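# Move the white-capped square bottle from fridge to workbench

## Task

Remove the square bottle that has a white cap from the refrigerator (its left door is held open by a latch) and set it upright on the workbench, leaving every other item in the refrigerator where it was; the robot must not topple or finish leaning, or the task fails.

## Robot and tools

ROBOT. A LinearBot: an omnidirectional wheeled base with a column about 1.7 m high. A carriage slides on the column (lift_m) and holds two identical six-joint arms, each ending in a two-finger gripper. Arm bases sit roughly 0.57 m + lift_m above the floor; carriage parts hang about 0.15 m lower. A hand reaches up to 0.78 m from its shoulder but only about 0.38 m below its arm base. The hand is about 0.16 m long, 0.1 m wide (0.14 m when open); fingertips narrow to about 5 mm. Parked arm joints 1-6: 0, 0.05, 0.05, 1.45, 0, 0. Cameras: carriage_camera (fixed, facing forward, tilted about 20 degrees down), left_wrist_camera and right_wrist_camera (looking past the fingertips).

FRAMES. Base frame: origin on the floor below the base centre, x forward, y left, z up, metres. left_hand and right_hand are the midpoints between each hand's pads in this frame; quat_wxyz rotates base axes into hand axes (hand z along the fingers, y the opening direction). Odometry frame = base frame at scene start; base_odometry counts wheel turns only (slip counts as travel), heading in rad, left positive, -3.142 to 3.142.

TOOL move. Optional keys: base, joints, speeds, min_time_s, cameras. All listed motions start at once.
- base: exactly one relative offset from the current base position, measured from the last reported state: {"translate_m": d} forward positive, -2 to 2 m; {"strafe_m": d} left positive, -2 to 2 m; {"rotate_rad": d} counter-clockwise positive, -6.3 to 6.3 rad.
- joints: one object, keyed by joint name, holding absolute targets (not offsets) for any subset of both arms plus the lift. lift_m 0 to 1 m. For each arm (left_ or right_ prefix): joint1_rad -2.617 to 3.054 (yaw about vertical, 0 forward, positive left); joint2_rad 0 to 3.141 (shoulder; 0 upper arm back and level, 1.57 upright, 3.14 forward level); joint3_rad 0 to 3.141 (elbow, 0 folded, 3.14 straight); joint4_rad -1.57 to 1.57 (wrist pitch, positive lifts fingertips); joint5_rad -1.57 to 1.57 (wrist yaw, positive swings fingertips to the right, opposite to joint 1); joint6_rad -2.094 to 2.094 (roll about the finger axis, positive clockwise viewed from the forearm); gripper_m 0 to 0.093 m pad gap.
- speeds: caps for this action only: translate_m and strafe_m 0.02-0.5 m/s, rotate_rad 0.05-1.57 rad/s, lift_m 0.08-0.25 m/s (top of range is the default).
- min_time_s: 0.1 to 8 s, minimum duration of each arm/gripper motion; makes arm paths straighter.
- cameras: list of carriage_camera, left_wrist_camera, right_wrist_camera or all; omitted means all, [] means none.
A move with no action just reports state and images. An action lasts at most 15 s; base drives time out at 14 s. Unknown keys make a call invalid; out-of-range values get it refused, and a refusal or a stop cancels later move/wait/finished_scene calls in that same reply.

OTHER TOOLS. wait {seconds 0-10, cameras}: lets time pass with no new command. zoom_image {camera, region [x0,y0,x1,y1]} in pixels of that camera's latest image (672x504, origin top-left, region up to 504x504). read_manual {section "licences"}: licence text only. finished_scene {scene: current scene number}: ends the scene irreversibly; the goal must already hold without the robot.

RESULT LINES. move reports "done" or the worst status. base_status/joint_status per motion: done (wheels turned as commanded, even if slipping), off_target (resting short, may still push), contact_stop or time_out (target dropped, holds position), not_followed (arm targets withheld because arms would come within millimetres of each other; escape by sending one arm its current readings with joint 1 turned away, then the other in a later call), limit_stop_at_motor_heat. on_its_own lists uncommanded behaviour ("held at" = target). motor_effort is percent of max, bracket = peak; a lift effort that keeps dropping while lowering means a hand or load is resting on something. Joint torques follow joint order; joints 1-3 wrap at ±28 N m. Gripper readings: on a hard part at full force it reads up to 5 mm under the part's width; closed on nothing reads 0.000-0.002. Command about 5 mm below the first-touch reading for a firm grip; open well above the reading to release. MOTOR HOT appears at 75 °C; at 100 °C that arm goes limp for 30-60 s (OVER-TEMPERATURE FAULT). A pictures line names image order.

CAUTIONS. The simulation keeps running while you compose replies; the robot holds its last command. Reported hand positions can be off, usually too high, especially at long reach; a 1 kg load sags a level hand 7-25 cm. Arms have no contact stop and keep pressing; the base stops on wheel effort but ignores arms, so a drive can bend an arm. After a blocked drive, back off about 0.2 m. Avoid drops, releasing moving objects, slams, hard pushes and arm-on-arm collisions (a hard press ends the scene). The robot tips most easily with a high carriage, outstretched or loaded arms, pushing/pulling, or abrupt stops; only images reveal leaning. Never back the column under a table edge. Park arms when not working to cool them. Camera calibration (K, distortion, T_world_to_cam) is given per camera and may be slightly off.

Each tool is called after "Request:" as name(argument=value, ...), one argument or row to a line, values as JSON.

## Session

Request:
move(
  cameras=["carriage_camera"],
)

Request:
move(
  base={"rotate_rad": 1.57},
  cameras=["carriage_camera"],
)

Request:
move(
  base={"rotate_rad": 1.57},
  cameras=["carriage_camera"],
)

Request:
move(
  base={"rotate_rad": 1.57},
  cameras=["carriage_camera"],
)

Scene clock: 0.00 s.
Joint torques (N m): no reading
base_odometry: x=+0.000 y=+0.000 heading=+0.000
base_status: not commanded
joint_positions: lift_m=+0.300 left_joint1_rad=-0.007 left_joint2_rad=+0.050 left_joint3_rad=+0.032 left_joint4_rad=+1.420 left_joint5_rad=+0.044 left_joint6_rad=+0.030 left_gripper_m=+0.09396 right_joint1_rad=+0.008 right_joint2_rad=+0.053 right_joint3_rad=+0.060 right_joint4_rad=+1.485 right_joint5_rad=+0.002 right_joint6_rad=-0.014 right_gripper_m=+0.09396
joint_status: not commanded
motor_effort: lift_m=+24 drive_wheels=-1
left_hand: x=+0.2762 y=+0.2938 z=+1.2770 quat_wxyz=(+0.996, +0.024, +0.083, +0.010) (m; base frame)
right_hand: x=+0.2532 y=-0.3019 z=+1.2865 quat_wxyz=(+0.999, +0.001, +0.040, -0.003) (m; base frame)
pictures: carriage_camera
camera_calibration:
carriage_camera: T_world_to_cam=[[0.0454457, -0.998547, 0.0289474, -0.039313], [-0.353787, -0.0431872, -0.934329, 1.22887], [0.934221, 0.03222, -0.355235, 0.336645], [0, 0, 0, 1]] pos_world=[0.122044, 0.00296896, 1.2689]

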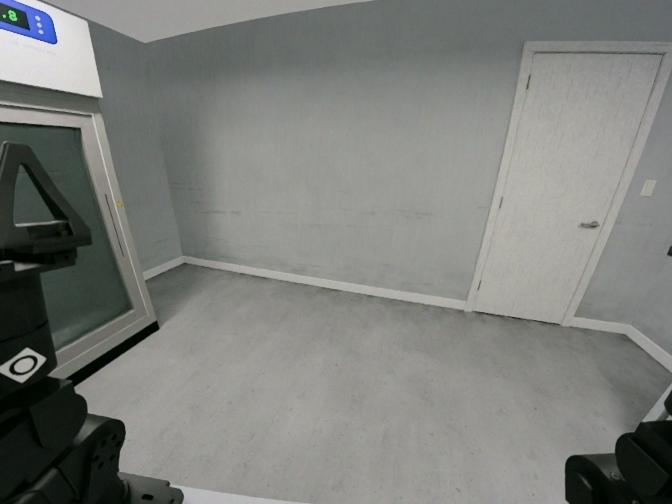

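Scene clock: 3.10 s.
Joint torques (N m): left_arm=[0.34 3.71 4.97 0.03 -0.06 0] | right_arm=[0.05 3.33 6.05 -0.3 -0.02 -0.16]
move: done
base_odometry: x=+0.000 y=+0.000 heading=+1.570
base_status: done
joint_positions: lift_m=+0.300 left_joint1_rad=-0.007 left_joint2_rad=+0.050 left_joint3_rad=+0.032 left_joint4_rad=+1.420 left_joint5_rad=+0.044 left_joint6_rad=+0.030 left_gripper_m=+0.09397 right_joint1_rad=+0.008 right_joint2_rad=+0.053 right_joint3_rad=+0.060 right_joint4_rad=+1.484 right_joint5_rad=+0.002 right_joint6_rad=-0.014 right_gripper_m=+0.09397
joint_status: not commanded
motor_effort: lift_m=+24(24) drive_wheels=+6(13)
left_hand: x=+0.2764 y=+0.2938 z=+1.2769 quat_wxyz=(+0.996, +0.024, +0.084, +0.010) (m; base frame)
right_hand: x=+0.2535 y=-0.3019 z=+1.2865 quat_wxyz=(+0.999, +0.001, +0.040, -0.003) (m; base frame)
pictures: carriage_camera
camera_calibration:
carriage_camera: T_world_to_cam=[[0.0454457, -0.998547, 0.0289474, -0.039313], [-0.353787, -0.0431872, -0.934329, 1.22887], [0.934221, 0.03222, -0.355235, 0.336645], [0, 0, 0, 1]] pos_world=[0.122044, 0.00296896, 1.2689]

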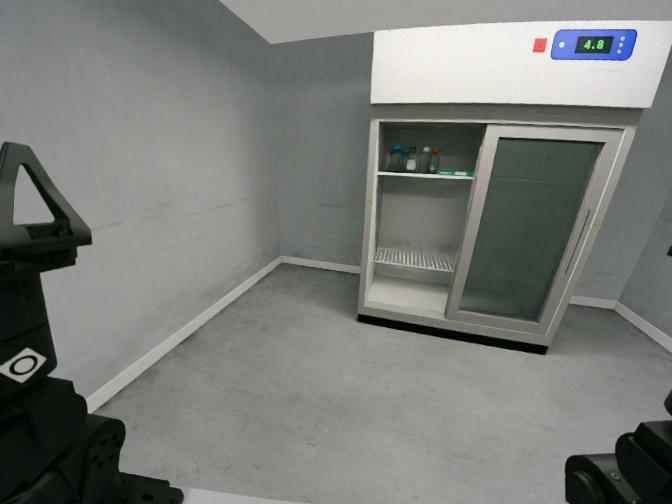

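Scene clock: 6.20 s.
Joint torques (N m): left_arm=[0.31 3.75 5.01 0.03 -0.06 -0.01] | right_arm=[0.08 3.34 6.05 -0.29 -0.02 -0.16]
move: done
base_odometry: x=+0.000 y=+0.000 heading=+3.139
base_status: done
joint_positions: lift_m=+0.300 left_joint1_rad=-0.007 left_joint2_rad=+0.050 left_joint3_rad=+0.032 left_joint4_rad=+1.419 left_joint5_rad=+0.044 left_joint6_rad=+0.030 left_gripper_m=+0.09398 right_joint1_rad=+0.008 right_joint2_rad=+0.053 right_joint3_rad=+0.060 right_joint4_rad=+1.483 right_joint5_rad=+0.002 right_joint6_rad=-0.014 right_gripper_m=+0.09398
joint_status: not commanded
motor_effort: lift_m=+24(24) drive_wheels=+7(13)
left_hand: x=+0.2765 y=+0.2938 z=+1.2769 quat_wxyz=(+0.996, +0.024, +0.084, +0.010) (m; base frame)
right_hand: x=+0.2536 y=-0.3019 z=+1.2865 quat_wxyz=(+0.999, +0.001, +0.040, -0.003) (m; base frame)
pictures: carriage_camera
camera_calibration:
carriage_camera: T_world_to_cam=[[0.0454457, -0.998547, 0.0289474, -0.039313], [-0.353787, -0.0431872, -0.934329, 1.22887], [0.934221, 0.03222, -0.355235, 0.336645], [0, 0, 0, 1]] pos_world=[0.122044, 0.00296896, 1.2689]

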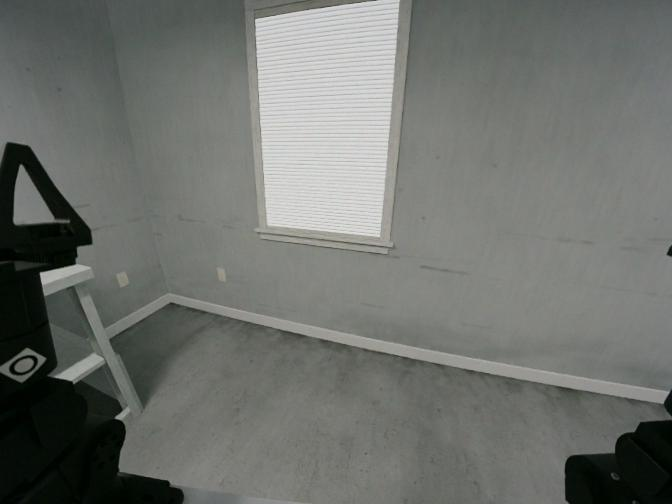

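Scene clock: 9.30 s.
Joint torques (N m): left_arm=[0.34 3.71 4.98 0.04 -0.06 0] | right_arm=[0.05 3.33 6.05 -0.29 -0.02 -0.15]
move: done
base_odometry: x=+0.000 y=+0.000 heading=-1.574
base_status: done
joint_positions: lift_m=+0.300 left_joint1_rad=-0.007 left_joint2_rad=+0.050 left_joint3_rad=+0.032 left_joint4_rad=+1.419 left_joint5_rad=+0.044 left_joint6_rad=+0.030 left_gripper_m=+0.09398 right_joint1_rad=+0.008 right_joint2_rad=+0.053 right_joint3_rad=+0.060 right_joint4_rad=+1.483 right_joint5_rad=+0.002 right_joint6_rad=-0.014 right_gripper_m=+0.09398
joint_status: not commanded
motor_effort: lift_m=+24(24) drive_wheels=+5(13)
left_hand: x=+0.2766 y=+0.2938 z=+1.2769 quat_wxyz=(+0.996, +0.024, +0.084, +0.010) (m; base frame)
right_hand: x=+0.2537 y=-0.3019 z=+1.2865 quat_wxyz=(+0.999, +0.001, +0.041, -0.003) (m; base frame)
pictures: carriage_camera
camera_calibration:
carriage_camera: T_world_to_cam=[[0.0454457, -0.998547, 0.0289474, -0.039313], [-0.353787, -0.0431872, -0.934329, 1.22887], [0.934221, 0.03222, -0.355235, 0.336645], [0, 0, 0, 1]] pos_world=[0.122044, 0.00296896, 1.2689]

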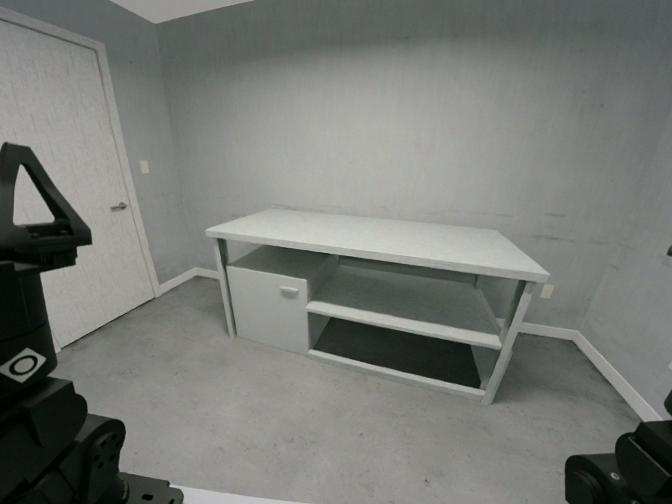

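Request:
move(
  base={"rotate_rad": 2.905},
  joints={"lift_m": 0.438},
  cameras=[],
)

Request:
move(
  base={"strafe_m": -0.37},
  joints={"left_joint1_rad": 0.0, "left_joint2_rad": 1.985, "left_joint3_rad": 1.985, "left_joint4_rad": 0.02, "left_joint5_rad": 0.0, "left_joint6_rad": 0.0, "left_gripper_m": 0.066},
  min_time_s=2.2,
  cameras=[],
)

Request:
move(
  base={"translate_m": 0.8},
  speeds={"translate_m": 0.35},
  cameras=["carriage_camera", "left_wrist_camera"],
)

Request:
zoom_image(
  camera="carriage_camera",
  region=[170, 100, 380, 240],
)

Scene clock: 76.17 s.
Joint torques (N m): left_arm=[0.32 3.71 5 0.07 -0.06 0] | right_arm=[0.05 3.33 6.05 -0.27 -0.02 -0.16]
move: done
base_odometry: x=+0.000 y=+0.000 heading=+1.331
base_status: done
joint_positions: lift_m=+0.438 left_joint1_rad=-0.007 left_joint2_rad=+0.050 left_joint3_rad=+0.032 left_joint4_rad=+1.417 left_joint5_rad=+0.044 left_joint6_rad=+0.030 left_gripper_m=+0.09400 right_joint1_rad=+0.008 right_joint2_rad=+0.053 right_joint3_rad=+0.060 right_joint4_rad=+1.481 right_joint5_rad=+0.002 right_joint6_rad=-0.014 right_gripper_m=+0.09400
joint_status: all done
motor_effort: lift_m=+26(32) drive_wheels=+3(14)
left_hand: x=+0.2770 y=+0.2938 z=+1.4146 quat_wxyz=(+0.996, +0.024, +0.085, +0.010) (m; base frame)
right_hand: x=+0.2541 y=-0.3019 z=+1.4243 quat_wxyz=(+0.999, +0.001, +0.041, -0.003) (m; base frame)
pictures: none
No camera images: "cameras" was empty.

Scene clock: 78.97 s.
Joint torques (N m): left_arm=[0.68 -11.28 8.68 2.15 -0.12 -0.11] | right_arm=[0.06 3.34 6.06 -0.27 -0.02 -0.16]
move: done
base_odometry: x=+0.360 y=-0.088 heading=+1.331
base_status: done
joint_positions: lift_m=+0.438 left_joint1_rad=-0.005 left_joint2_rad=+1.977 left_joint3_rad=+1.954 left_joint4_rad=+0.030 left_joint5_rad=+0.009 left_joint6_rad=+0.012 left_gripper_m=+0.06614 right_joint1_rad=+0.009 right_joint2_rad=+0.053 right_joint3_rad=+0.060 right_joint4_rad=+1.481 right_joint5_rad=+0.002 right_joint6_rad=-0.014 right_gripper_m=+0.09400
joint_status: all done
motor_effort: lift_m=+26(26) drive_wheels=-4(15)
left_hand: x=+0.8493 y=+0.2974 z=+1.4024 quat_wxyz=(+0.710, +0.009, +0.704, -0.001) (m; base frame)
right_hand: x=+0.2541 y=-0.3019 z=+1.4243 quat_wxyz=(+0.999, +0.001, +0.041, -0.003) (m; base frame)
pictures: none
No camera images: "cameras" was empty.

Scene clock: 82.93 s.
Joint torques (N m): left_arm=[0.72 -11.36 8.7 2.21 -0.12 -0.11] | right_arm=[0.03 3.33 6.05 -0.29 -0.02 -0.16]
move: done
base_odometry: x=+0.550 y=+0.689 heading=+1.331
base_status: done
joint_positions: lift_m=+0.438 left_joint1_rad=-0.005 left_joint2_rad=+1.977 left_joint3_rad=+1.954 left_joint4_rad=+0.024 left_joint5_rad=+0.008 left_joint6_rad=+0.011 left_gripper_m=+0.06614 right_joint1_rad=+0.009 right_joint2_rad=+0.053 right_joint3_rad=+0.060 right_joint4_rad=+1.482 right_joint5_rad=+0.002 right_joint6_rad=-0.014 right_gripper_m=+0.09400
joint_status: not commanded
motor_effort: lift_m=+26(26) drive_wheels=-5(16)
left_hand: x=+0.8494 y=+0.2975 z=+1.4007 quat_wxyz=(+0.707, +0.008, +0.707, -0.001) (m; base frame)
right_hand: x=+0.2540 y=-0.3019 z=+1.4243 quat_wxyz=(+0.999, +0.001, +0.041, -0.003) (m; base frame)
pictures: carriage_camera, left_wrist_camera
camera_calibration:
carriage_camera: T_world_to_cam=[[0.0454457, -0.998547, 0.0289474, -0.0433027], [-0.353787, -0.0431872, -0.934329, 1.35765], [0.934221, 0.03222, -0.355235, 0.385605], [0, 0, 0, 1]] pos_world=[0.122044, 0.00296896, 1.40672]
left_wrist_camera: T_world_to_cam=[[-0.00755421, -0.999753, 0.0209108, 0.273302], [-0.606182, -0.0120528, -0.795235, 1.63178], [0.79529, -0.0186831, -0.605941, 0.30205], [0, 0, 0, 1]] pos_world=[0.751004, 0.298545, 1.47496]

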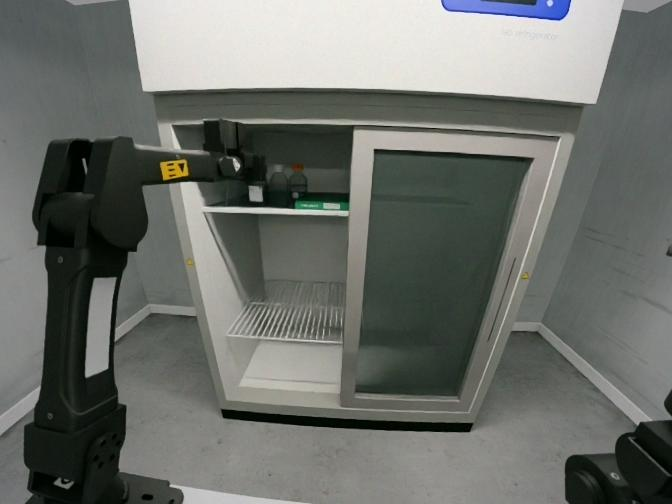

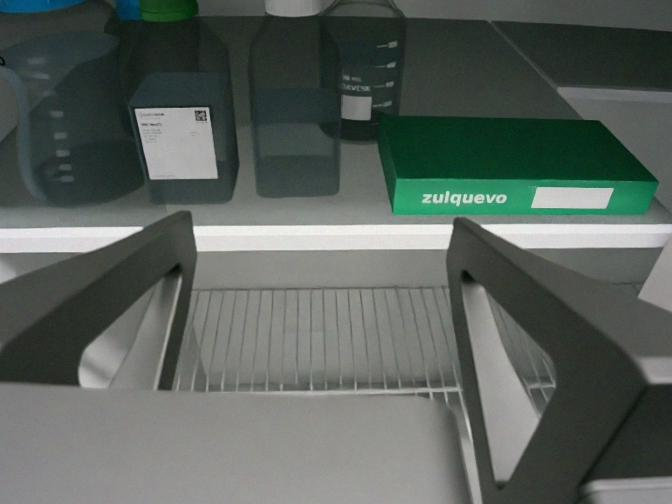

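Scaled by 2.400 from the camera's 672x504 image, which has a finer 960x720 frame.

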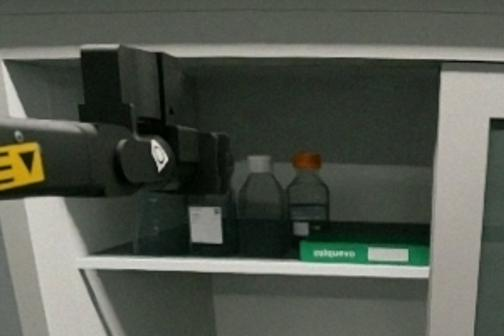

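Request:
move(
  base={"strafe_m": 0.022},
  joints={"lift_m": 0.43},
  speeds={"strafe_m": 0.1},
  cameras=[],
)

Request:
move(
  base={"translate_m": 0.2},
  speeds={"translate_m": 0.15},
  cameras=["left_wrist_camera"],
)

Scene clock: 122.40 s.
Joint torques (N m): left_arm=[0.23 -11.67 8.25 2.27 -0.1 -0.11] | right_arm=[0.06 3.33 6.05 -0.28 -0.02 -0.16]
move: done
base_odometry: x=+0.529 y=+0.695 heading=+1.330
base_status: done
joint_positions: lift_m=+0.430 left_joint1_rad=+0.001 left_joint2_rad=+1.982 left_joint3_rad=+1.960 left_joint4_rad=+0.021 left_joint5_rad=+0.006 left_joint6_rad=+0.011 left_gripper_m=+0.06614 right_joint1_rad=+0.008 right_joint2_rad=+0.053 right_joint3_rad=+0.060 right_joint4_rad=+1.482 right_joint5_rad=+0.002 right_joint6_rad=-0.014 right_gripper_m=+0.09400
joint_status: all done
motor_effort: lift_m=+21(22) drive_wheels=-4(9)
left_hand: x=+0.8504 y=+0.3012 z=+1.3927 quat_wxyz=(+0.707, +0.006, +0.707, +0.002) (m; base frame)
right_hand: x=+0.2538 y=-0.3019 z=+1.4169 quat_wxyz=(+0.999, +0.001, +0.041, -0.003) (m; base frame)
pictures: none
No camera images: "cameras" was empty.

Scene clock: 124.70 s.
Joint torques (N m): left_arm=[0.27 -11.74 8.23 2.23 -0.1 -0.11] | right_arm=[0.05 3.34 6.08 -0.3 -0.02 -0.15]
move: done
base_odometry: x=+0.576 y=+0.889 heading=+1.331
base_status: done
joint_positions: lift_m=+0.430 left_joint1_rad=+0.001 left_joint2_rad=+1.982 left_joint3_rad=+1.960 left_joint4_rad=+0.020 left_joint5_rad=+0.006 left_joint6_rad=+0.011 left_gripper_m=+0.06614 right_joint1_rad=+0.008 right_joint2_rad=+0.053 right_joint3_rad=+0.060 right_joint4_rad=+1.483 right_joint5_rad=+0.002 right_joint6_rad=-0.014 right_gripper_m=+0.09400
joint_status: not commanded
motor_effort: lift_m=+21(21) drive_wheels=-2(10)
left_hand: x=+0.8504 y=+0.3012 z=+1.3926 quat_wxyz=(+0.707, +0.006, +0.708, +0.002) (m; base frame)
right_hand: x=+0.2536 y=-0.3019 z=+1.4169 quat_wxyz=(+0.999, +0.001, +0.040, -0.003) (m; base frame)
pictures: left_wrist_camera
camera_calibration:
left_wrist_camera: T_world_to_cam=[[0.000121431, -0.999781, 0.0209148, 0.27064], [-0.607891, -0.0166806, -0.793846, 1.6269], [0.794021, -0.0126175, -0.60776, 0.298264], [0, 0, 0, 1]] pos_world=[0.752118, 0.301482, 1.46712]

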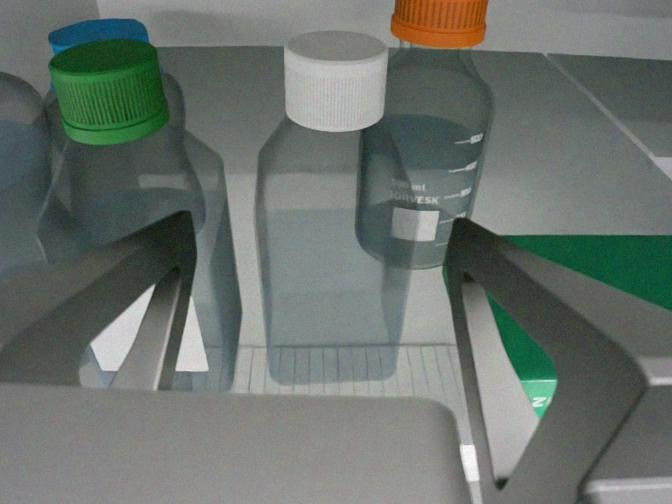

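Request:
move(
  base={"strafe_m": -0.005},
  joints={"left_gripper_m": 0.064},
  cameras=[],
)

Request:
move(
  base={"translate_m": 0.125},
  speeds={"translate_m": 0.1},
  cameras=["left_wrist_camera"],
)

Scene clock: 138.70 s.
Joint torques (N m): left_arm=[0.42 -11.7 8.24 2.27 -0.09 -0.11] | right_arm=[0.02 3.33 6.04 -0.29 -0.02 -0.16]
move: done
base_odometry: x=+0.581 y=+0.888 heading=+1.331
base_status: done
joint_positions: lift_m=+0.430 left_joint1_rad=-0.001 left_joint2_rad=+1.982 left_joint3_rad=+1.960 left_joint4_rad=+0.020 left_joint5_rad=+0.005 left_joint6_rad=+0.011 left_gripper_m=+0.06413 right_joint1_rad=+0.009 right_joint2_rad=+0.053 right_joint3_rad=+0.060 right_joint4_rad=+1.483 right_joint5_rad=+0.002 right_joint6_rad=-0.014 right_gripper_m=+0.09400
joint_status: all done
motor_effort: lift_m=+21(21) drive_wheels=+3(7)
left_hand: x=+0.8504 y=+0.2999 z=+1.3926 quat_wxyz=(+0.707, +0.006, +0.708, +0.001) (m; base frame)
right_hand: x=+0.2536 y=-0.3019 z=+1.4169 quat_wxyz=(+0.999, +0.001, +0.040, -0.003) (m; base frame)
pictures: none
No camera images: "cameras" was empty.

Scene clock: 140.70 s.
Joint torques (N m): left_arm=[0.44 -11.81 8.2 2.3 -0.09 -0.11] | right_arm=[0.02 3.34 6.04 -0.3 -0.02 -0.15]
move: done
base_odometry: x=+0.611 y=+1.009 heading=+1.331
base_status: done
joint_positions: lift_m=+0.430 left_joint1_rad=-0.001 left_joint2_rad=+1.982 left_joint3_rad=+1.960 left_joint4_rad=+0.020 left_joint5_rad=+0.005 left_joint6_rad=+0.011 left_gripper_m=+0.06413 right_joint1_rad=+0.009 right_joint2_rad=+0.053 right_joint3_rad=+0.060 right_joint4_rad=+1.484 right_joint5_rad=+0.002 right_joint6_rad=-0.014 right_gripper_m=+0.09400
joint_status: not commanded
motor_effort: lift_m=+21(21) drive_wheels=-4(11)
left_hand: x=+0.8504 y=+0.2999 z=+1.3926 quat_wxyz=(+0.707, +0.006, +0.708, +0.001) (m; base frame)
right_hand: x=+0.2535 y=-0.3019 z=+1.4169 quat_wxyz=(+0.999, +0.001, +0.040, -0.003) (m; base frame)
pictures: left_wrist_camera
camera_calibration:
left_wrist_camera: T_world_to_cam=[[-0.0014036, -0.999772, 0.0212952, 0.270122], [-0.607917, -0.0160553, -0.793838, 1.62671], [0.793999, -0.0140599, -0.607756, 0.298696], [0, 0, 0, 1]] pos_world=[0.752117, 0.300378, 1.46712]

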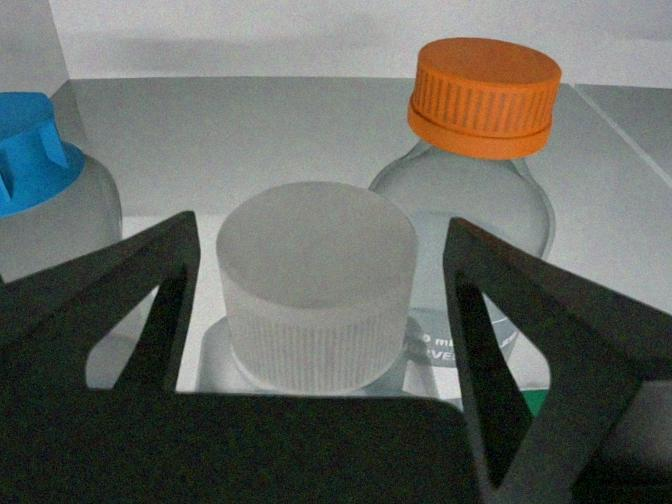

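Request:
move(
  joints={"lift_m": 0.425},
  cameras=[],
)

Request:
move(
  joints={"left_gripper_m": 0.034},
  min_time_s=1.3,
  cameras=[],
)

Request:
move(
  joints={"lift_m": 0.448, "left_joint4_rad": 0.145},
  min_time_s=1.0,
  speeds={"lift_m": 0.08},
  cameras=["left_wrist_camera", "carriage_camera"],
)

Scene clock: 155.20 s.
Joint torques (N m): left_arm=[0.44 -11.92 8.23 2.29 -0.09 -0.11] | right_arm=[0.02 3.36 6.02 -0.3 -0.02 -0.16]
move: done
base_odometry: x=+0.611 y=+1.009 heading=+1.331
base_status: not commanded
joint_positions: lift_m=+0.425 left_joint1_rad=-0.001 left_joint2_rad=+1.983 left_joint3_rad=+1.962 left_joint4_rad=+0.019 left_joint5_rad=+0.005 left_joint6_rad=+0.011 left_gripper_m=+0.06413 right_joint1_rad=+0.009 right_joint2_rad=+0.053 right_joint3_rad=+0.060 right_joint4_rad=+1.484 right_joint5_rad=+0.002 right_joint6_rad=-0.014 right_gripper_m=+0.09400
joint_status: all done
motor_effort: lift_m=+21(22) drive_wheels=-2(6)
left_hand: x=+0.8509 y=+0.2999 z=+1.3871 quat_wxyz=(+0.706, +0.006, +0.708, +0.001) (m; base frame)
right_hand: x=+0.2534 y=-0.3019 z=+1.4119 quat_wxyz=(+0.999, +0.001, +0.040, -0.003) (m; base frame)
pictures: none
No camera images: "cameras" was empty.

Scene clock: 156.80 s.
Joint torques (N m): left_arm=[0.42 -11.89 8.13 2.28 -0.07 0] | right_arm=[0.02 3.33 6.05 -0.3 -0.02 -0.15]
move: off_target
base_odometry: x=+0.611 y=+1.009 heading=+1.331
base_status: not commanded
joint_positions: lift_m=+0.425 left_joint1_rad=-0.001 left_joint2_rad=+1.983 left_joint3_rad=+1.962 left_joint4_rad=+0.019 left_joint5_rad=+0.004 left_joint6_rad=+0.000 left_gripper_m=+0.04243 right_joint1_rad=+0.009 right_joint2_rad=+0.053 right_joint3_rad=+0.060 right_joint4_rad=+1.484 right_joint5_rad=+0.002 right_joint6_rad=-0.014 right_gripper_m=+0.09400
joint_status: left_gripper_m off_target (ended at +0.04245, target +0.03400)
motor_effort: lift_m=+21(21) drive_wheels=-5(6)
left_hand: x=+0.8509 y=+0.3001 z=+1.3872 quat_wxyz=(+0.706, +0.002, +0.708, -0.002) (m; base frame)
right_hand: x=+0.2534 y=-0.3019 z=+1.4119 quat_wxyz=(+0.999, +0.001, +0.040, -0.003) (m; base frame)
pictures: none
No camera images: "cameras" was empty.

Scene clock: 158.07 s.
Joint torques (N m): left_arm=[0.4 -13.71 8.13 3.53 -0.08 0] | right_arm=[0.02 3.32 6.05 -0.3 -0.02 -0.15]
move: off_target
base_odometry: x=+0.611 y=+1.009 heading=+1.331
base_status: not commanded
joint_positions: lift_m=+0.448 left_joint1_rad=-0.001 left_joint2_rad=+2.003 left_joint3_rad=+1.962 left_joint4_rad=+0.036 left_joint5_rad=+0.004 left_joint6_rad=+0.000 left_gripper_m=+0.04193 right_joint1_rad=+0.009 right_joint2_rad=+0.053 right_joint3_rad=+0.060 right_joint4_rad=+1.484 right_joint5_rad=+0.002 right_joint6_rad=-0.014 right_gripper_m=+0.09400
joint_status: left_joint4_rad off_target (ended at +0.036, target +0.145); the others done
motor_effort: lift_m=+26(32) drive_wheels=+4(7)
left_hand: x=+0.8564 y=+0.3001 z=+1.4022 quat_wxyz=(+0.705, +0.002, +0.709, -0.002) (m; base frame)
right_hand: x=+0.2534 y=-0.3019 z=+1.4342 quat_wxyz=(+0.999, +0.001, +0.040, -0.003) (m; base frame)
pictures: carriage_camera, left_wrist_camera
camera_calibration:
carriage_camera: T_world_to_cam=[[0.0454457, -0.998547, 0.0289474, -0.0435891], [-0.353787, -0.0431872, -0.934329, 1.36689], [0.934221, 0.03222, -0.355235, 0.38912], [0, 0, 0, 1]] pos_world=[0.122044, 0.00296896, 1.41662]
left_wrist_camera: T_world_to_cam=[[-0.000134459, -0.999489, 0.0319666, 0.253981], [-0.610666, -0.0252319, -0.791486, 1.63975], [0.791888, -0.0196274, -0.61035, 0.306792], [0, 0, 0, 1]] pos_world=[0.758429, 0.301247, 1.47697]

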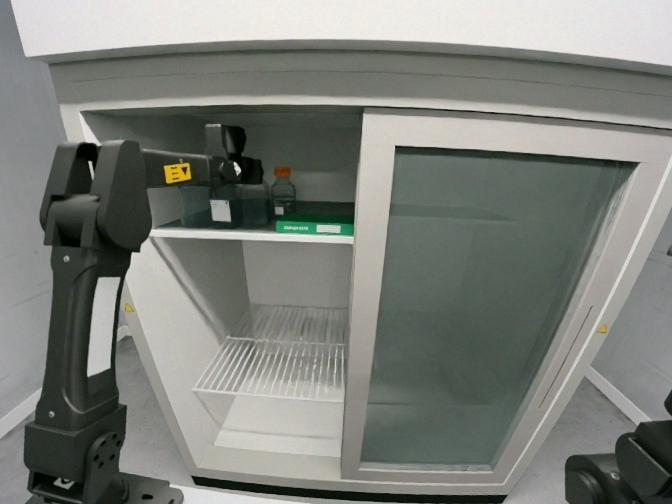

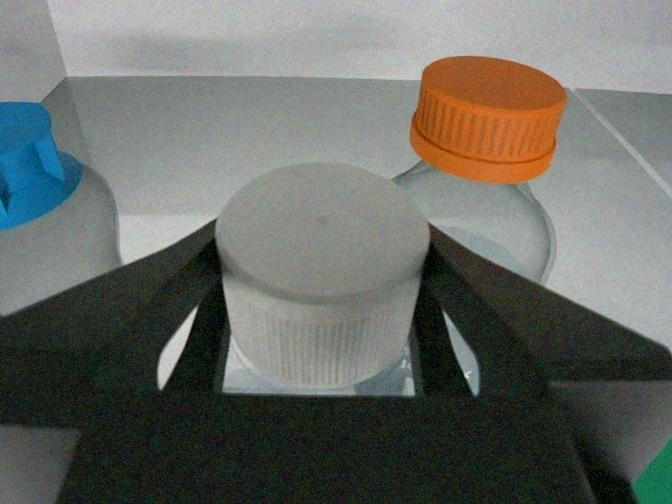

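Request:
move(
  base={"translate_m": -0.45},
  joints={"lift_m": 0.452},
  speeds={"translate_m": 0.22, "lift_m": 0.08},
  cameras=[],
)

Request:
move(
  base={"rotate_rad": 3.134},
  joints={"lift_m": 0.36, "left_joint1_rad": 0.0, "left_joint2_rad": 1.571, "left_joint3_rad": 0.562, "left_joint4_rad": 1.17, "left_joint5_rad": 0.0},
  speeds={"rotate_rad": 1.0},
  min_time_s=3.0,
  cameras=["carriage_camera"],
)

Request:
move(
  base={"translate_m": 1.05},
  speeds={"translate_m": 0.4},
  cameras=["carriage_camera", "left_wrist_camera"],
)

Scene clock: 201.83 s.
Joint torques (N m): left_arm=[0.43 -14.16 8.09 3.45 -0.08 0] | right_arm=[0.02 3.34 6.05 -0.29 -0.02 -0.16]
move: done
MOTOR HOT: joint 2 (shoulder) of the left arm reports 76 °C; the controller stops that arm at 100 °C. To cool a motor, set the load down, stop pushing, or move to a pose that needs little force.
base_odometry: x=+0.504 y=+0.572 heading=+1.331
base_status: done
joint_positions: lift_m=+0.452 left_joint1_rad=-0.001 left_joint2_rad=+2.007 left_joint3_rad=+1.962 left_joint4_rad=+0.043 left_joint5_rad=+0.004 left_joint6_rad=+0.000 left_gripper_m=+0.04190 right_joint1_rad=+0.009 right_joint2_rad=+0.053 right_joint3_rad=+0.060 right_joint4_rad=+1.483 right_joint5_rad=+0.002 right_joint6_rad=-0.014 right_gripper_m=+0.09400
joint_status: all done
motor_effort: lift_m=+26(31) drive_wheels=-2(13)
left_hand: x=+0.8578 y=+0.3001 z=+1.4052 quat_wxyz=(+0.706, +0.002, +0.708, -0.002) (m; base frame)
right_hand: x=+0.2536 y=-0.3019 z=+1.4382 quat_wxyz=(+0.999, +0.001, +0.040, -0.003) (m; base frame)
pictures: none
No camera images: "cameras" was empty.

Scene clock: 206.50 s.
Joint torques (N m): left_arm=[-0.14 -11.59 5.27 3.52 0 0] | right_arm=[0.01 3.34 6.05 -0.29 -0.02 -0.16]
move: off_target
MOTOR HOT: still on. Joint 2 (shoulder) of the left arm reports 76 °C.
base_odometry: x=+0.504 y=+0.572 heading=-1.819
base_status: done
joint_positions: lift_m=+0.360 left_joint1_rad=+0.005 left_joint2_rad=+1.625 left_joint3_rad=+0.558 left_joint4_rad=+1.062 left_joint5_rad=-0.004 left_joint6_rad=+0.000 left_gripper_m=+0.04173 right_joint1_rad=+0.009 right_joint2_rad=+0.053 right_joint3_rad=+0.060 right_joint4_rad=+1.484 right_joint5_rad=+0.002 right_joint6_rad=-0.014 right_gripper_m=+0.09401
joint_status: left_joint4_rad off_target (ended at +1.062, target +1.170); the others done
motor_effort: lift_m=+22(22) drive_wheels=+3(15)
left_hand: x=+0.6839 y=+0.3048 z=+1.1027 quat_wxyz=(+0.705, -0.003, +0.709, +0.003) (m; base frame)
right_hand: x=+0.2535 y=-0.3019 z=+1.3468 quat_wxyz=(+0.999, +0.001, +0.040, -0.003) (m; base frame)
pictures: carriage_camera
camera_calibration:
carriage_camera: T_world_to_cam=[[0.0454457, -0.998547, 0.0289474, -0.0410576], [-0.353787, -0.0431872, -0.934329, 1.28518], [0.934221, 0.03222, -0.355235, 0.358054], [0, 0, 0, 1]] pos_world=[0.122044, 0.00296896, 1.32917]

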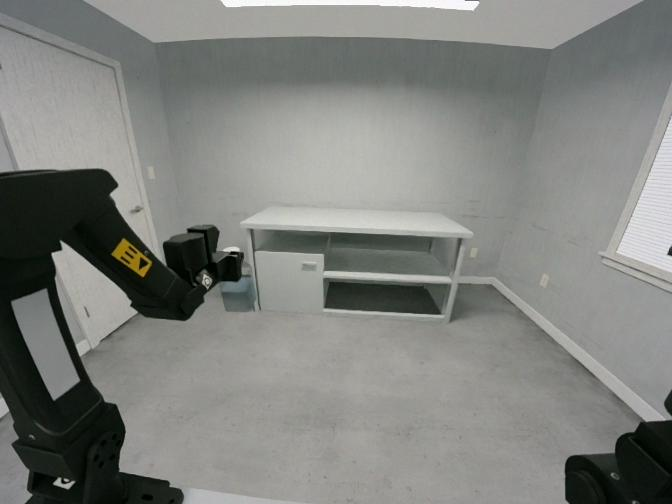

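Scene clock: 211.10 s.
Joint torques (N m): left_arm=[-0.13 -11.43 5.57 3.53 0 0] | right_arm=[0.02 3.41 6.05 -0.3 -0.02 -0.16]
move: done
MOTOR HOT: still on. Joint 2 (shoulder) of the left arm reports 75 °C.
base_odometry: x=+0.247 y=-0.446 heading=-1.818
base_status: done
joint_positions: lift_m=+0.360 left_joint1_rad=+0.005 left_joint2_rad=+1.623 left_joint3_rad=+0.554 left_joint4_rad=+1.063 left_joint5_rad=-0.004 left_joint6_rad=+0.000 left_gripper_m=+0.04173 right_joint1_rad=+0.009 right_joint2_rad=+0.053 right_joint3_rad=+0.060 right_joint4_rad=+1.484 right_joint5_rad=+0.002 right_joint6_rad=-0.014 right_gripper_m=+0.09401
joint_status: not commanded
motor_effort: lift_m=+22(22) drive_wheels=-5(21)
left_hand: x=+0.6830 y=+0.3048 z=+1.1025 quat_wxyz=(+0.705, -0.003, +0.709, +0.003) (m; base frame)
right_hand: x=+0.2533 y=-0.3019 z=+1.3468 quat_wxyz=(+0.999, +0.001, +0.040, -0.003) (m; base frame)
pictures: carriage_camera, left_wrist_camera
camera_calibration:
carriage_camera: T_world_to_cam=[[0.0454457, -0.998547, 0.0289474, -0.0410576], [-0.353787, -0.0431872, -0.934329, 1.28518], [0.934221, 0.03222, -0.355235, 0.358054], [0, 0, 0, 1]] pos_world=[0.122044, 0.00296896, 1.32917]
left_wrist_camera: T_world_to_cam=[[0.0147592, -0.999381, 0.0319218, 0.258102], [-0.610827, -0.0342874, -0.791022, 1.29914], [0.791627, -0.00782381, -0.610955, 0.258585], [0, 0, 0, 1]] pos_world=[0.585035, 0.304509, 1.17739]

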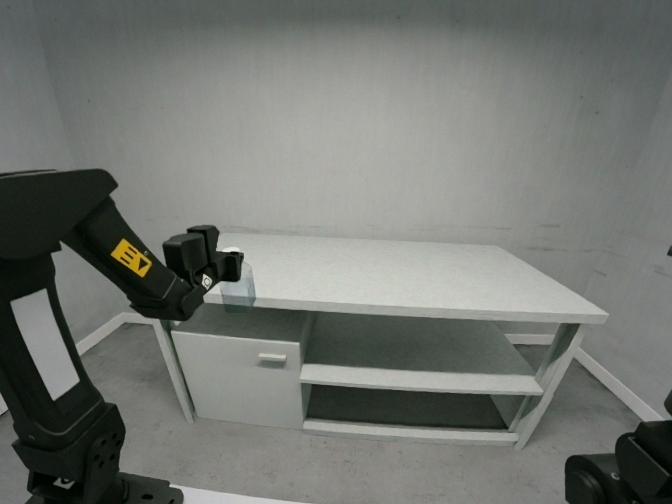

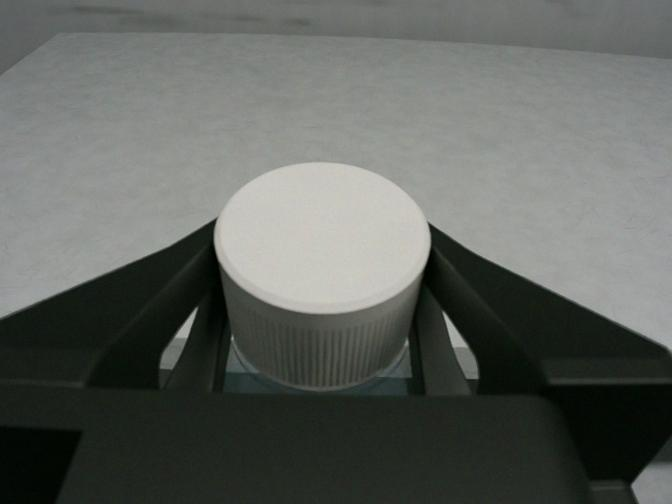

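Request:
move(
  base={"translate_m": 0.34},
  speeds={"translate_m": 0.2},
  cameras=["carriage_camera"],
)

Request:
move(
  joints={"lift_m": 0.295},
  speeds={"lift_m": 0.12},
  cameras=["carriage_camera"],
)

Request:
zoom_image(
  camera="carriage_camera",
  region=[130, 190, 350, 355],
)

Scene clock: 249.67 s.
Joint torques (N m): left_arm=[-0.12 -11.21 5.56 3.48 0.01 0] | right_arm=[0.03 3.34 6.04 -0.3 -0.02 -0.15]
move: done
MOTOR HOT: cleared for the motors of the left arm.
base_odometry: x=+0.165 y=-0.776 heading=-1.817
base_status: done
joint_positions: lift_m=+0.360 left_joint1_rad=+0.005 left_joint2_rad=+1.622 left_joint3_rad=+0.554 left_joint4_rad=+1.064 left_joint5_rad=-0.004 left_joint6_rad=+0.000 left_gripper_m=+0.04173 right_joint1_rad=+0.009 right_joint2_rad=+0.053 right_joint3_rad=+0.060 right_joint4_rad=+1.485 right_joint5_rad=+0.002 right_joint6_rad=-0.014 right_gripper_m=+0.09401
joint_status: not commanded
motor_effort: lift_m=+22(22) drive_wheels=-4(15)
left_hand: x=+0.6829 y=+0.3048 z=+1.1032 quat_wxyz=(+0.706, -0.003, +0.708, +0.003) (m; base frame)
right_hand: x=+0.2532 y=-0.3019 z=+1.3468 quat_wxyz=(+0.999, +0.001, +0.040, -0.003) (m; base frame)
pictures: carriage_camera
camera_calibration:
carriage_camera: T_world_to_cam=[[0.0454457, -0.998547, 0.0289474, -0.0410576], [-0.353787, -0.0431872, -0.934329, 1.28518], [0.934221, 0.03222, -0.355235, 0.358054], [0, 0, 0, 1]] pos_world=[0.122044, 0.00296896, 1.32917]

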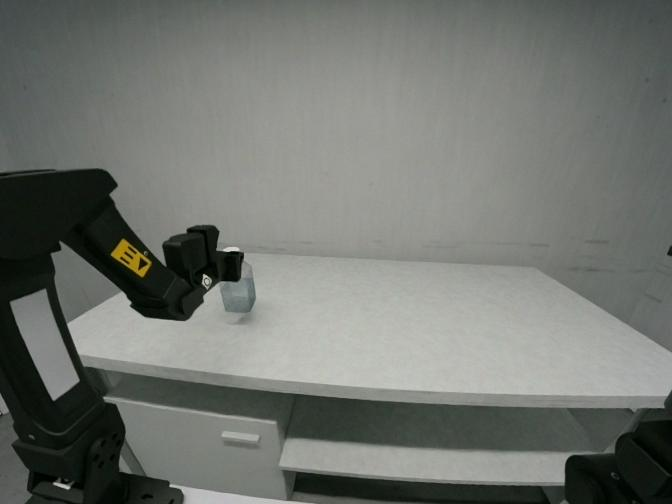

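Scene clock: 250.63 s.
Joint torques (N m): left_arm=[-0.13 -10.54 6.05 3.48 0.01 0] | right_arm=[0.01 3.32 6.04 -0.3 -0.02 -0.16]
move: done
base_odometry: x=+0.165 y=-0.776 heading=-1.817
base_status: not commanded
joint_positions: lift_m=+0.295 left_joint1_rad=+0.005 left_joint2_rad=+1.614 left_joint3_rad=+0.550 left_joint4_rad=+1.065 left_joint5_rad=-0.004 left_joint6_rad=+0.000 left_gripper_m=+0.04173 right_joint1_rad=+0.009 right_joint2_rad=+0.053 right_joint3_rad=+0.060 right_joint4_rad=+1.484 right_joint5_rad=+0.002 right_joint6_rad=-0.014 right_gripper_m=+0.09401
joint_status: all done
motor_effort: lift_m=+22(23) drive_wheels=+6(9)
left_hand: x=+0.6815 y=+0.3048 z=+1.0398 quat_wxyz=(+0.707, -0.003, +0.707, +0.003) (m; base frame)
right_hand: x=+0.2533 y=-0.3019 z=+1.2817 quat_wxyz=(+0.999, +0.001, +0.040, -0.003) (m; base frame)
pictures: carriage_camera
camera_calibration:
carriage_camera: T_world_to_cam=[[0.0454457, -0.998547, 0.0289474, -0.0391752], [-0.353787, -0.0431872, -0.934329, 1.22442], [0.934221, 0.03222, -0.355235, 0.334953], [0, 0, 0, 1]] pos_world=[0.122044, 0.00296896, 1.26413]

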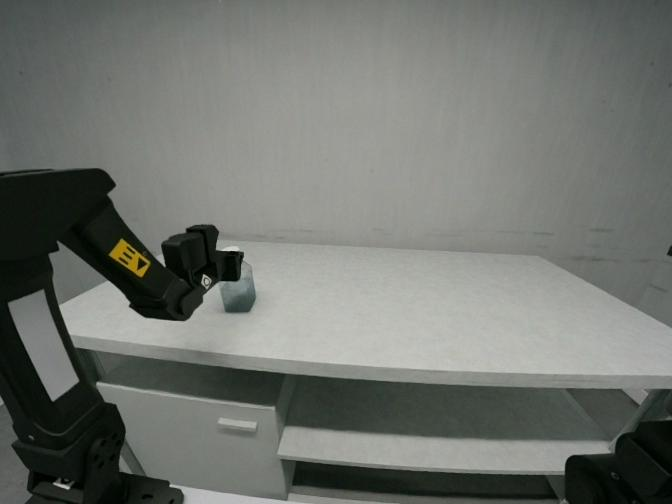

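Scaled by 2.291 from the camera's 672x504 image, which has a finer 960x720 frame.

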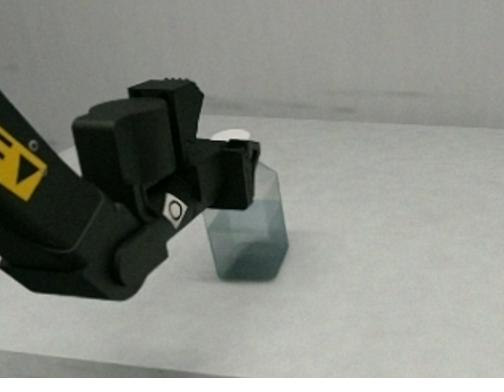

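Request:
move(
  joints={"lift_m": 0.289},
  speeds={"lift_m": 0.08},
  cameras=[],
)

Request:
move(
  joints={"lift_m": 0.285},
  speeds={"lift_m": 0.08},
  cameras=["carriage_camera"],
)

Request:
zoom_image(
  camera="carriage_camera",
  region=[180, 220, 300, 340],
)

Scene clock: 260.20 s.
Joint torques (N m): left_arm=[-0.13 -10.5 5.87 3.43 0 0] | right_arm=[0.01 3.36 6.04 -0.3 -0.02 -0.16]
move: done
base_odometry: x=+0.165 y=-0.776 heading=-1.817
base_status: not commanded
joint_positions: lift_m=+0.289 left_joint1_rad=+0.005 left_joint2_rad=+1.613 left_joint3_rad=+0.550 left_joint4_rad=+1.070 left_joint5_rad=-0.004 left_joint6_rad=+0.000 left_gripper_m=+0.04173 right_joint1_rad=+0.009 right_joint2_rad=+0.053 right_joint3_rad=+0.060 right_joint4_rad=+1.484 right_joint5_rad=+0.002 right_joint6_rad=-0.014 right_gripper_m=+0.09401
joint_status: all done
motor_effort: lift_m=+22(23) drive_wheels=-5(8)
left_hand: x=+0.6814 y=+0.3048 z=+1.0353 quat_wxyz=(+0.709, -0.003, +0.705, +0.003) (m; base frame)
right_hand: x=+0.2533 y=-0.3019 z=+1.2758 quat_wxyz=(+0.999, +0.001, +0.040, -0.003) (m; base frame)
pictures: none
No camera images: "cameras" was empty.

Scene clock: 260.73 s.
Joint torques (N m): left_arm=[-0.13 -10.35 6.15 3.32 0 0] | right_arm=[0.01 3.3 6.08 -0.31 -0.02 -0.15]
move: done
base_odometry: x=+0.165 y=-0.776 heading=-1.817
base_status: not commanded
joint_positions: lift_m=+0.285 left_joint1_rad=+0.005 left_joint2_rad=+1.612 left_joint3_rad=+0.550 left_joint4_rad=+1.080 left_joint5_rad=-0.003 left_joint6_rad=+0.000 left_gripper_m=+0.04173 right_joint1_rad=+0.009 right_joint2_rad=+0.053 right_joint3_rad=+0.060 right_joint4_rad=+1.485 right_joint5_rad=+0.002 right_joint6_rad=-0.014 right_gripper_m=+0.09401
joint_status: all done
motor_effort: lift_m=+21(22) drive_wheels=-5(10)
left_hand: x=+0.6813 y=+0.3047 z=+1.0343 quat_wxyz=(+0.713, -0.003, +0.701, +0.003) (m; base frame)
right_hand: x=+0.2531 y=-0.3019 z=+1.2719 quat_wxyz=(+0.999, +0.001, +0.039, -0.003) (m; base frame)
pictures: carriage_camera
camera_calibration:
carriage_camera: T_world_to_cam=[[0.0454457, -0.998547, 0.0289474, -0.0388888], [-0.353787, -0.0431872, -0.934329, 1.21518], [0.934221, 0.03222, -0.355235, 0.331439], [0, 0, 0, 1]] pos_world=[0.122044, 0.00296896, 1.25424]

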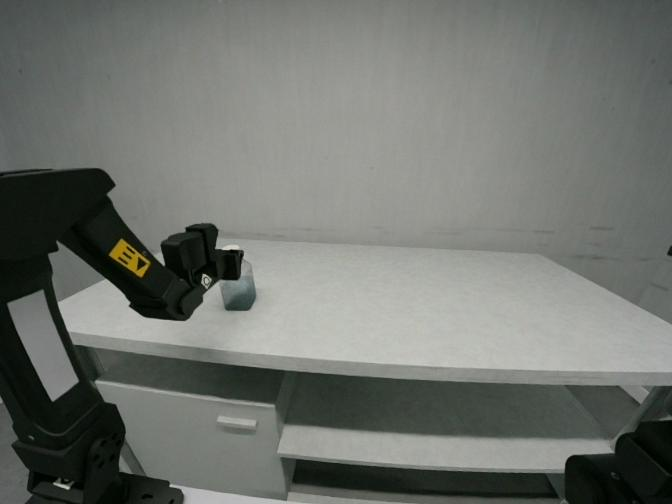

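Scaled by 4.200 from the camera's 672x504 image, which has a finer 960x720 frame.

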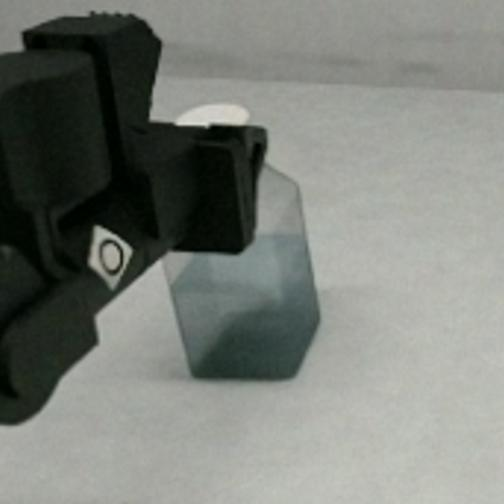

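Request:
move(
  joints={"lift_m": 0.284, "left_joint4_rad": 1.05},
  speeds={"lift_m": 0.08},
  min_time_s=0.6,
  cameras=["carriage_camera"],
)

Request:
zoom_image(
  camera="carriage_camera",
  region=[180, 220, 300, 340],
)

Scene clock: 276.30 s.
Joint torques (N m): left_arm=[-0.12 -9.21 6 2.22 0 0] | right_arm=[0.01 3.34 6.05 -0.31 -0.02 -0.16]
move: done
base_odometry: x=+0.165 y=-0.776 heading=-1.817
base_status: not commanded
joint_positions: lift_m=+0.284 left_joint1_rad=+0.005 left_joint2_rad=+1.600 left_joint3_rad=+0.550 left_joint4_rad=+1.054 left_joint5_rad=-0.003 left_joint6_rad=+0.000 left_gripper_m=+0.04173 right_joint1_rad=+0.009 right_joint2_rad=+0.053 right_joint3_rad=+0.060 right_joint4_rad=+1.485 right_joint5_rad=+0.002 right_joint6_rad=-0.014 right_gripper_m=+0.09401
joint_status: all done
motor_effort: lift_m=+21(22) drive_wheels=+7(8)
left_hand: x=+0.6803 y=+0.3047 z=+1.0324 quat_wxyz=(+0.708, -0.003, +0.706, +0.003) (m; base frame)
right_hand: x=+0.2531 y=-0.3019 z=+1.2710 quat_wxyz=(+0.999, +0.001, +0.039, -0.003) (m; base frame)
pictures: carriage_camera
camera_calibration:
carriage_camera: T_world_to_cam=[[0.0454457, -0.998547, 0.0289474, -0.0388621], [-0.353787, -0.0431872, -0.934329, 1.21432], [0.934221, 0.03222, -0.355235, 0.331112], [0, 0, 0, 1]] pos_world=[0.122044, 0.00296896, 1.25332]

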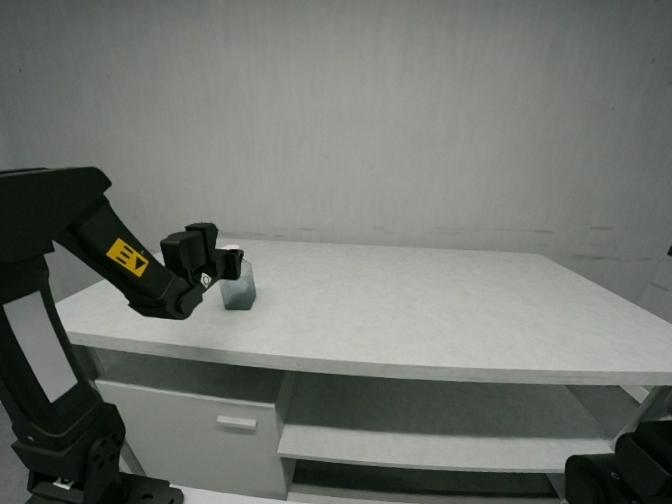

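Scaled by 4.200 from the camera's 672x504 image, which has a finer 960x720 frame.

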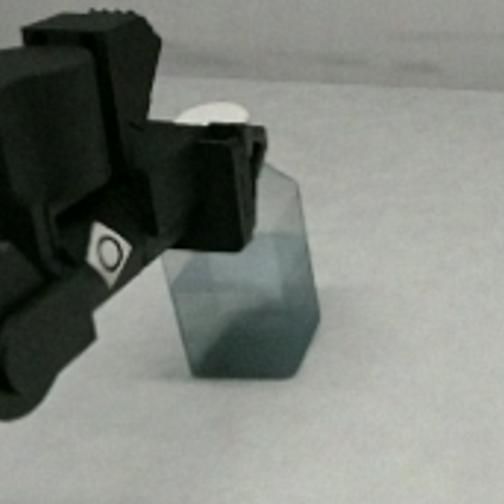

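Request:
move(
  joints={"lift_m": 0.281, "left_joint4_rad": 1.035},
  speeds={"lift_m": 0.08},
  min_time_s=0.5,
  cameras=[],
)

Request:
move(
  joints={"left_gripper_m": 0.07},
  min_time_s=1.5,
  cameras=["carriage_camera"],
)

Request:
zoom_image(
  camera="carriage_camera",
  region=[180, 220, 300, 340],
)

Scene clock: 288.53 s.
Joint torques (N m): left_arm=[-0.13 -8.68 6.05 2.05 -0.01 0] | right_arm=[0.02 3.34 6.05 -0.31 -0.02 -0.15]
move: done
base_odometry: x=+0.165 y=-0.776 heading=-1.817
base_status: not commanded
joint_positions: lift_m=+0.281 left_joint1_rad=+0.005 left_joint2_rad=+1.593 left_joint3_rad=+0.550 left_joint4_rad=+1.054 left_joint5_rad=-0.003 left_joint6_rad=+0.000 left_gripper_m=+0.04173 right_joint1_rad=+0.009 right_joint2_rad=+0.053 right_joint3_rad=+0.060 right_joint4_rad=+1.485 right_joint5_rad=+0.002 right_joint6_rad=-0.014 right_gripper_m=+0.09401
joint_status: all done
motor_effort: lift_m=+21(23) drive_wheels=-4(9)
left_hand: x=+0.6798 y=+0.3047 z=+1.0322 quat_wxyz=(+0.711, -0.003, +0.703, +0.003) (m; base frame)
right_hand: x=+0.2532 y=-0.3019 z=+1.2680 quat_wxyz=(+0.999, +0.001, +0.040, -0.003) (m; base frame)
pictures: none
No camera images: "cameras" was empty.

Scene clock: 290.33 s.
Joint torques (N m): left_arm=[-0.13 -8.68 6.02 2.17 0 0.01] | right_arm=[0.02 3.34 6.05 -0.31 -0.02 -0.16]
move: done
base_odometry: x=+0.165 y=-0.776 heading=-1.817
base_status: not commanded
joint_positions: lift_m=+0.281 left_joint1_rad=+0.005 left_joint2_rad=+1.593 left_joint3_rad=+0.550 left_joint4_rad=+1.044 left_joint5_rad=-0.004 left_joint6_rad=+0.000 left_gripper_m=+0.06989 right_joint1_rad=+0.009 right_joint2_rad=+0.053 right_joint3_rad=+0.060 right_joint4_rad=+1.485 right_joint5_rad=+0.002 right_joint6_rad=-0.014 right_gripper_m=+0.09401
joint_status: all done
motor_effort: lift_m=+21(21) drive_wheels=-4(8)
left_hand: x=+0.6798 y=+0.3048 z=+1.0297 quat_wxyz=(+0.707, -0.003, +0.707, +0.003) (m; base frame)
right_hand: x=+0.2532 y=-0.3019 z=+1.2680 quat_wxyz=(+0.999, +0.001, +0.040, -0.003) (m; base frame)
pictures: carriage_camera
camera_calibration:
carriage_camera: T_world_to_cam=[[0.0454457, -0.998547, 0.0289474, -0.038776], [-0.353787, -0.0431872, -0.934329, 1.21154], [0.934221, 0.03222, -0.355235, 0.330055], [0, 0, 0, 1]] pos_world=[0.122044, 0.00296896, 1.25035]

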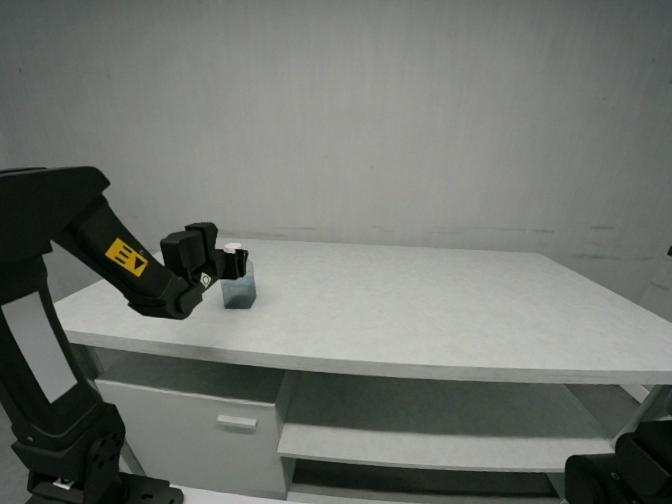

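Scaled by 4.200 from the camera's 672x504 image, which has a finer 960x720 frame.

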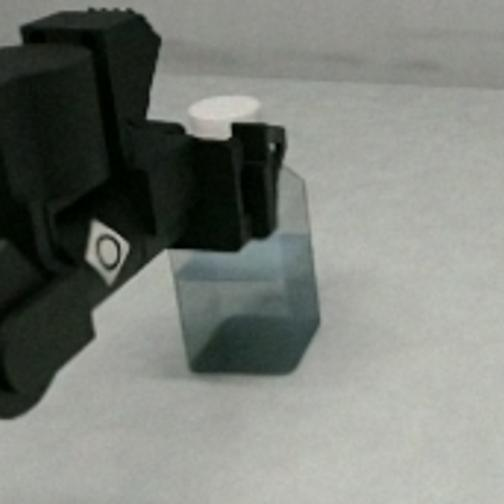

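Request:
move(
  base={"translate_m": -0.25},
  speeds={"translate_m": 0.2},
  cameras=["carriage_camera"],
)

Request:
zoom_image(
  camera="carriage_camera",
  region=[180, 200, 340, 360],
)

Scene clock: 302.57 s.
Joint torques (N m): left_arm=[-0.16 -8.53 6.02 2.2 0 0.01] | right_arm=[0.02 3.33 6.06 -0.3 -0.02 -0.15]
move: done
base_odometry: x=+0.226 y=-0.533 heading=-1.816
base_status: done
joint_positions: lift_m=+0.281 left_joint1_rad=+0.005 left_joint2_rad=+1.592 left_joint3_rad=+0.550 left_joint4_rad=+1.041 left_joint5_rad=-0.004 left_joint6_rad=+0.000 left_gripper_m=+0.06989 right_joint1_rad=+0.009 right_joint2_rad=+0.053 right_joint3_rad=+0.060 right_joint4_rad=+1.484 right_joint5_rad=+0.002 right_joint6_rad=-0.014 right_gripper_m=+0.09401
joint_status: not commanded
motor_effort: lift_m=+21(21) drive_wheels=-6(14)
left_hand: x=+0.6797 y=+0.3048 z=+1.0297 quat_wxyz=(+0.707, -0.003, +0.707, +0.003) (m; base frame)
right_hand: x=+0.2534 y=-0.3019 z=+1.2680 quat_wxyz=(+0.999, +0.001, +0.040, -0.003) (m; base frame)
pictures: carriage_camera
camera_calibration:
carriage_camera: T_world_to_cam=[[0.0454457, -0.998547, 0.0289474, -0.038776], [-0.353787, -0.0431872, -0.934329, 1.21154], [0.934221, 0.03222, -0.355235, 0.330055], [0, 0, 0, 1]] pos_world=[0.122044, 0.00296896, 1.25035]

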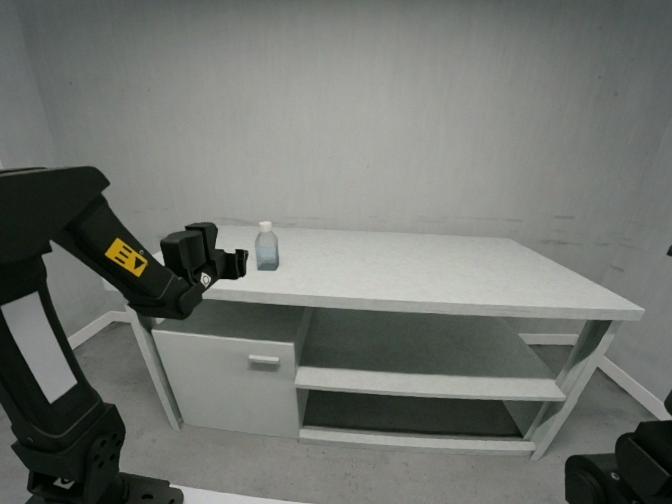

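Scaled by 3.150 from the camera's 672x504 image, which has a finer 960x720 frame.

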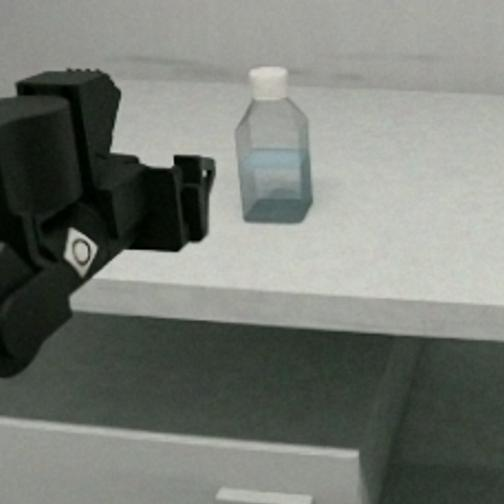

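The bottle is standing upright on the workbench and the hand is clear of it.

Request:
finished_scene(
  scene=2,
)

The scene is finished: the task was done.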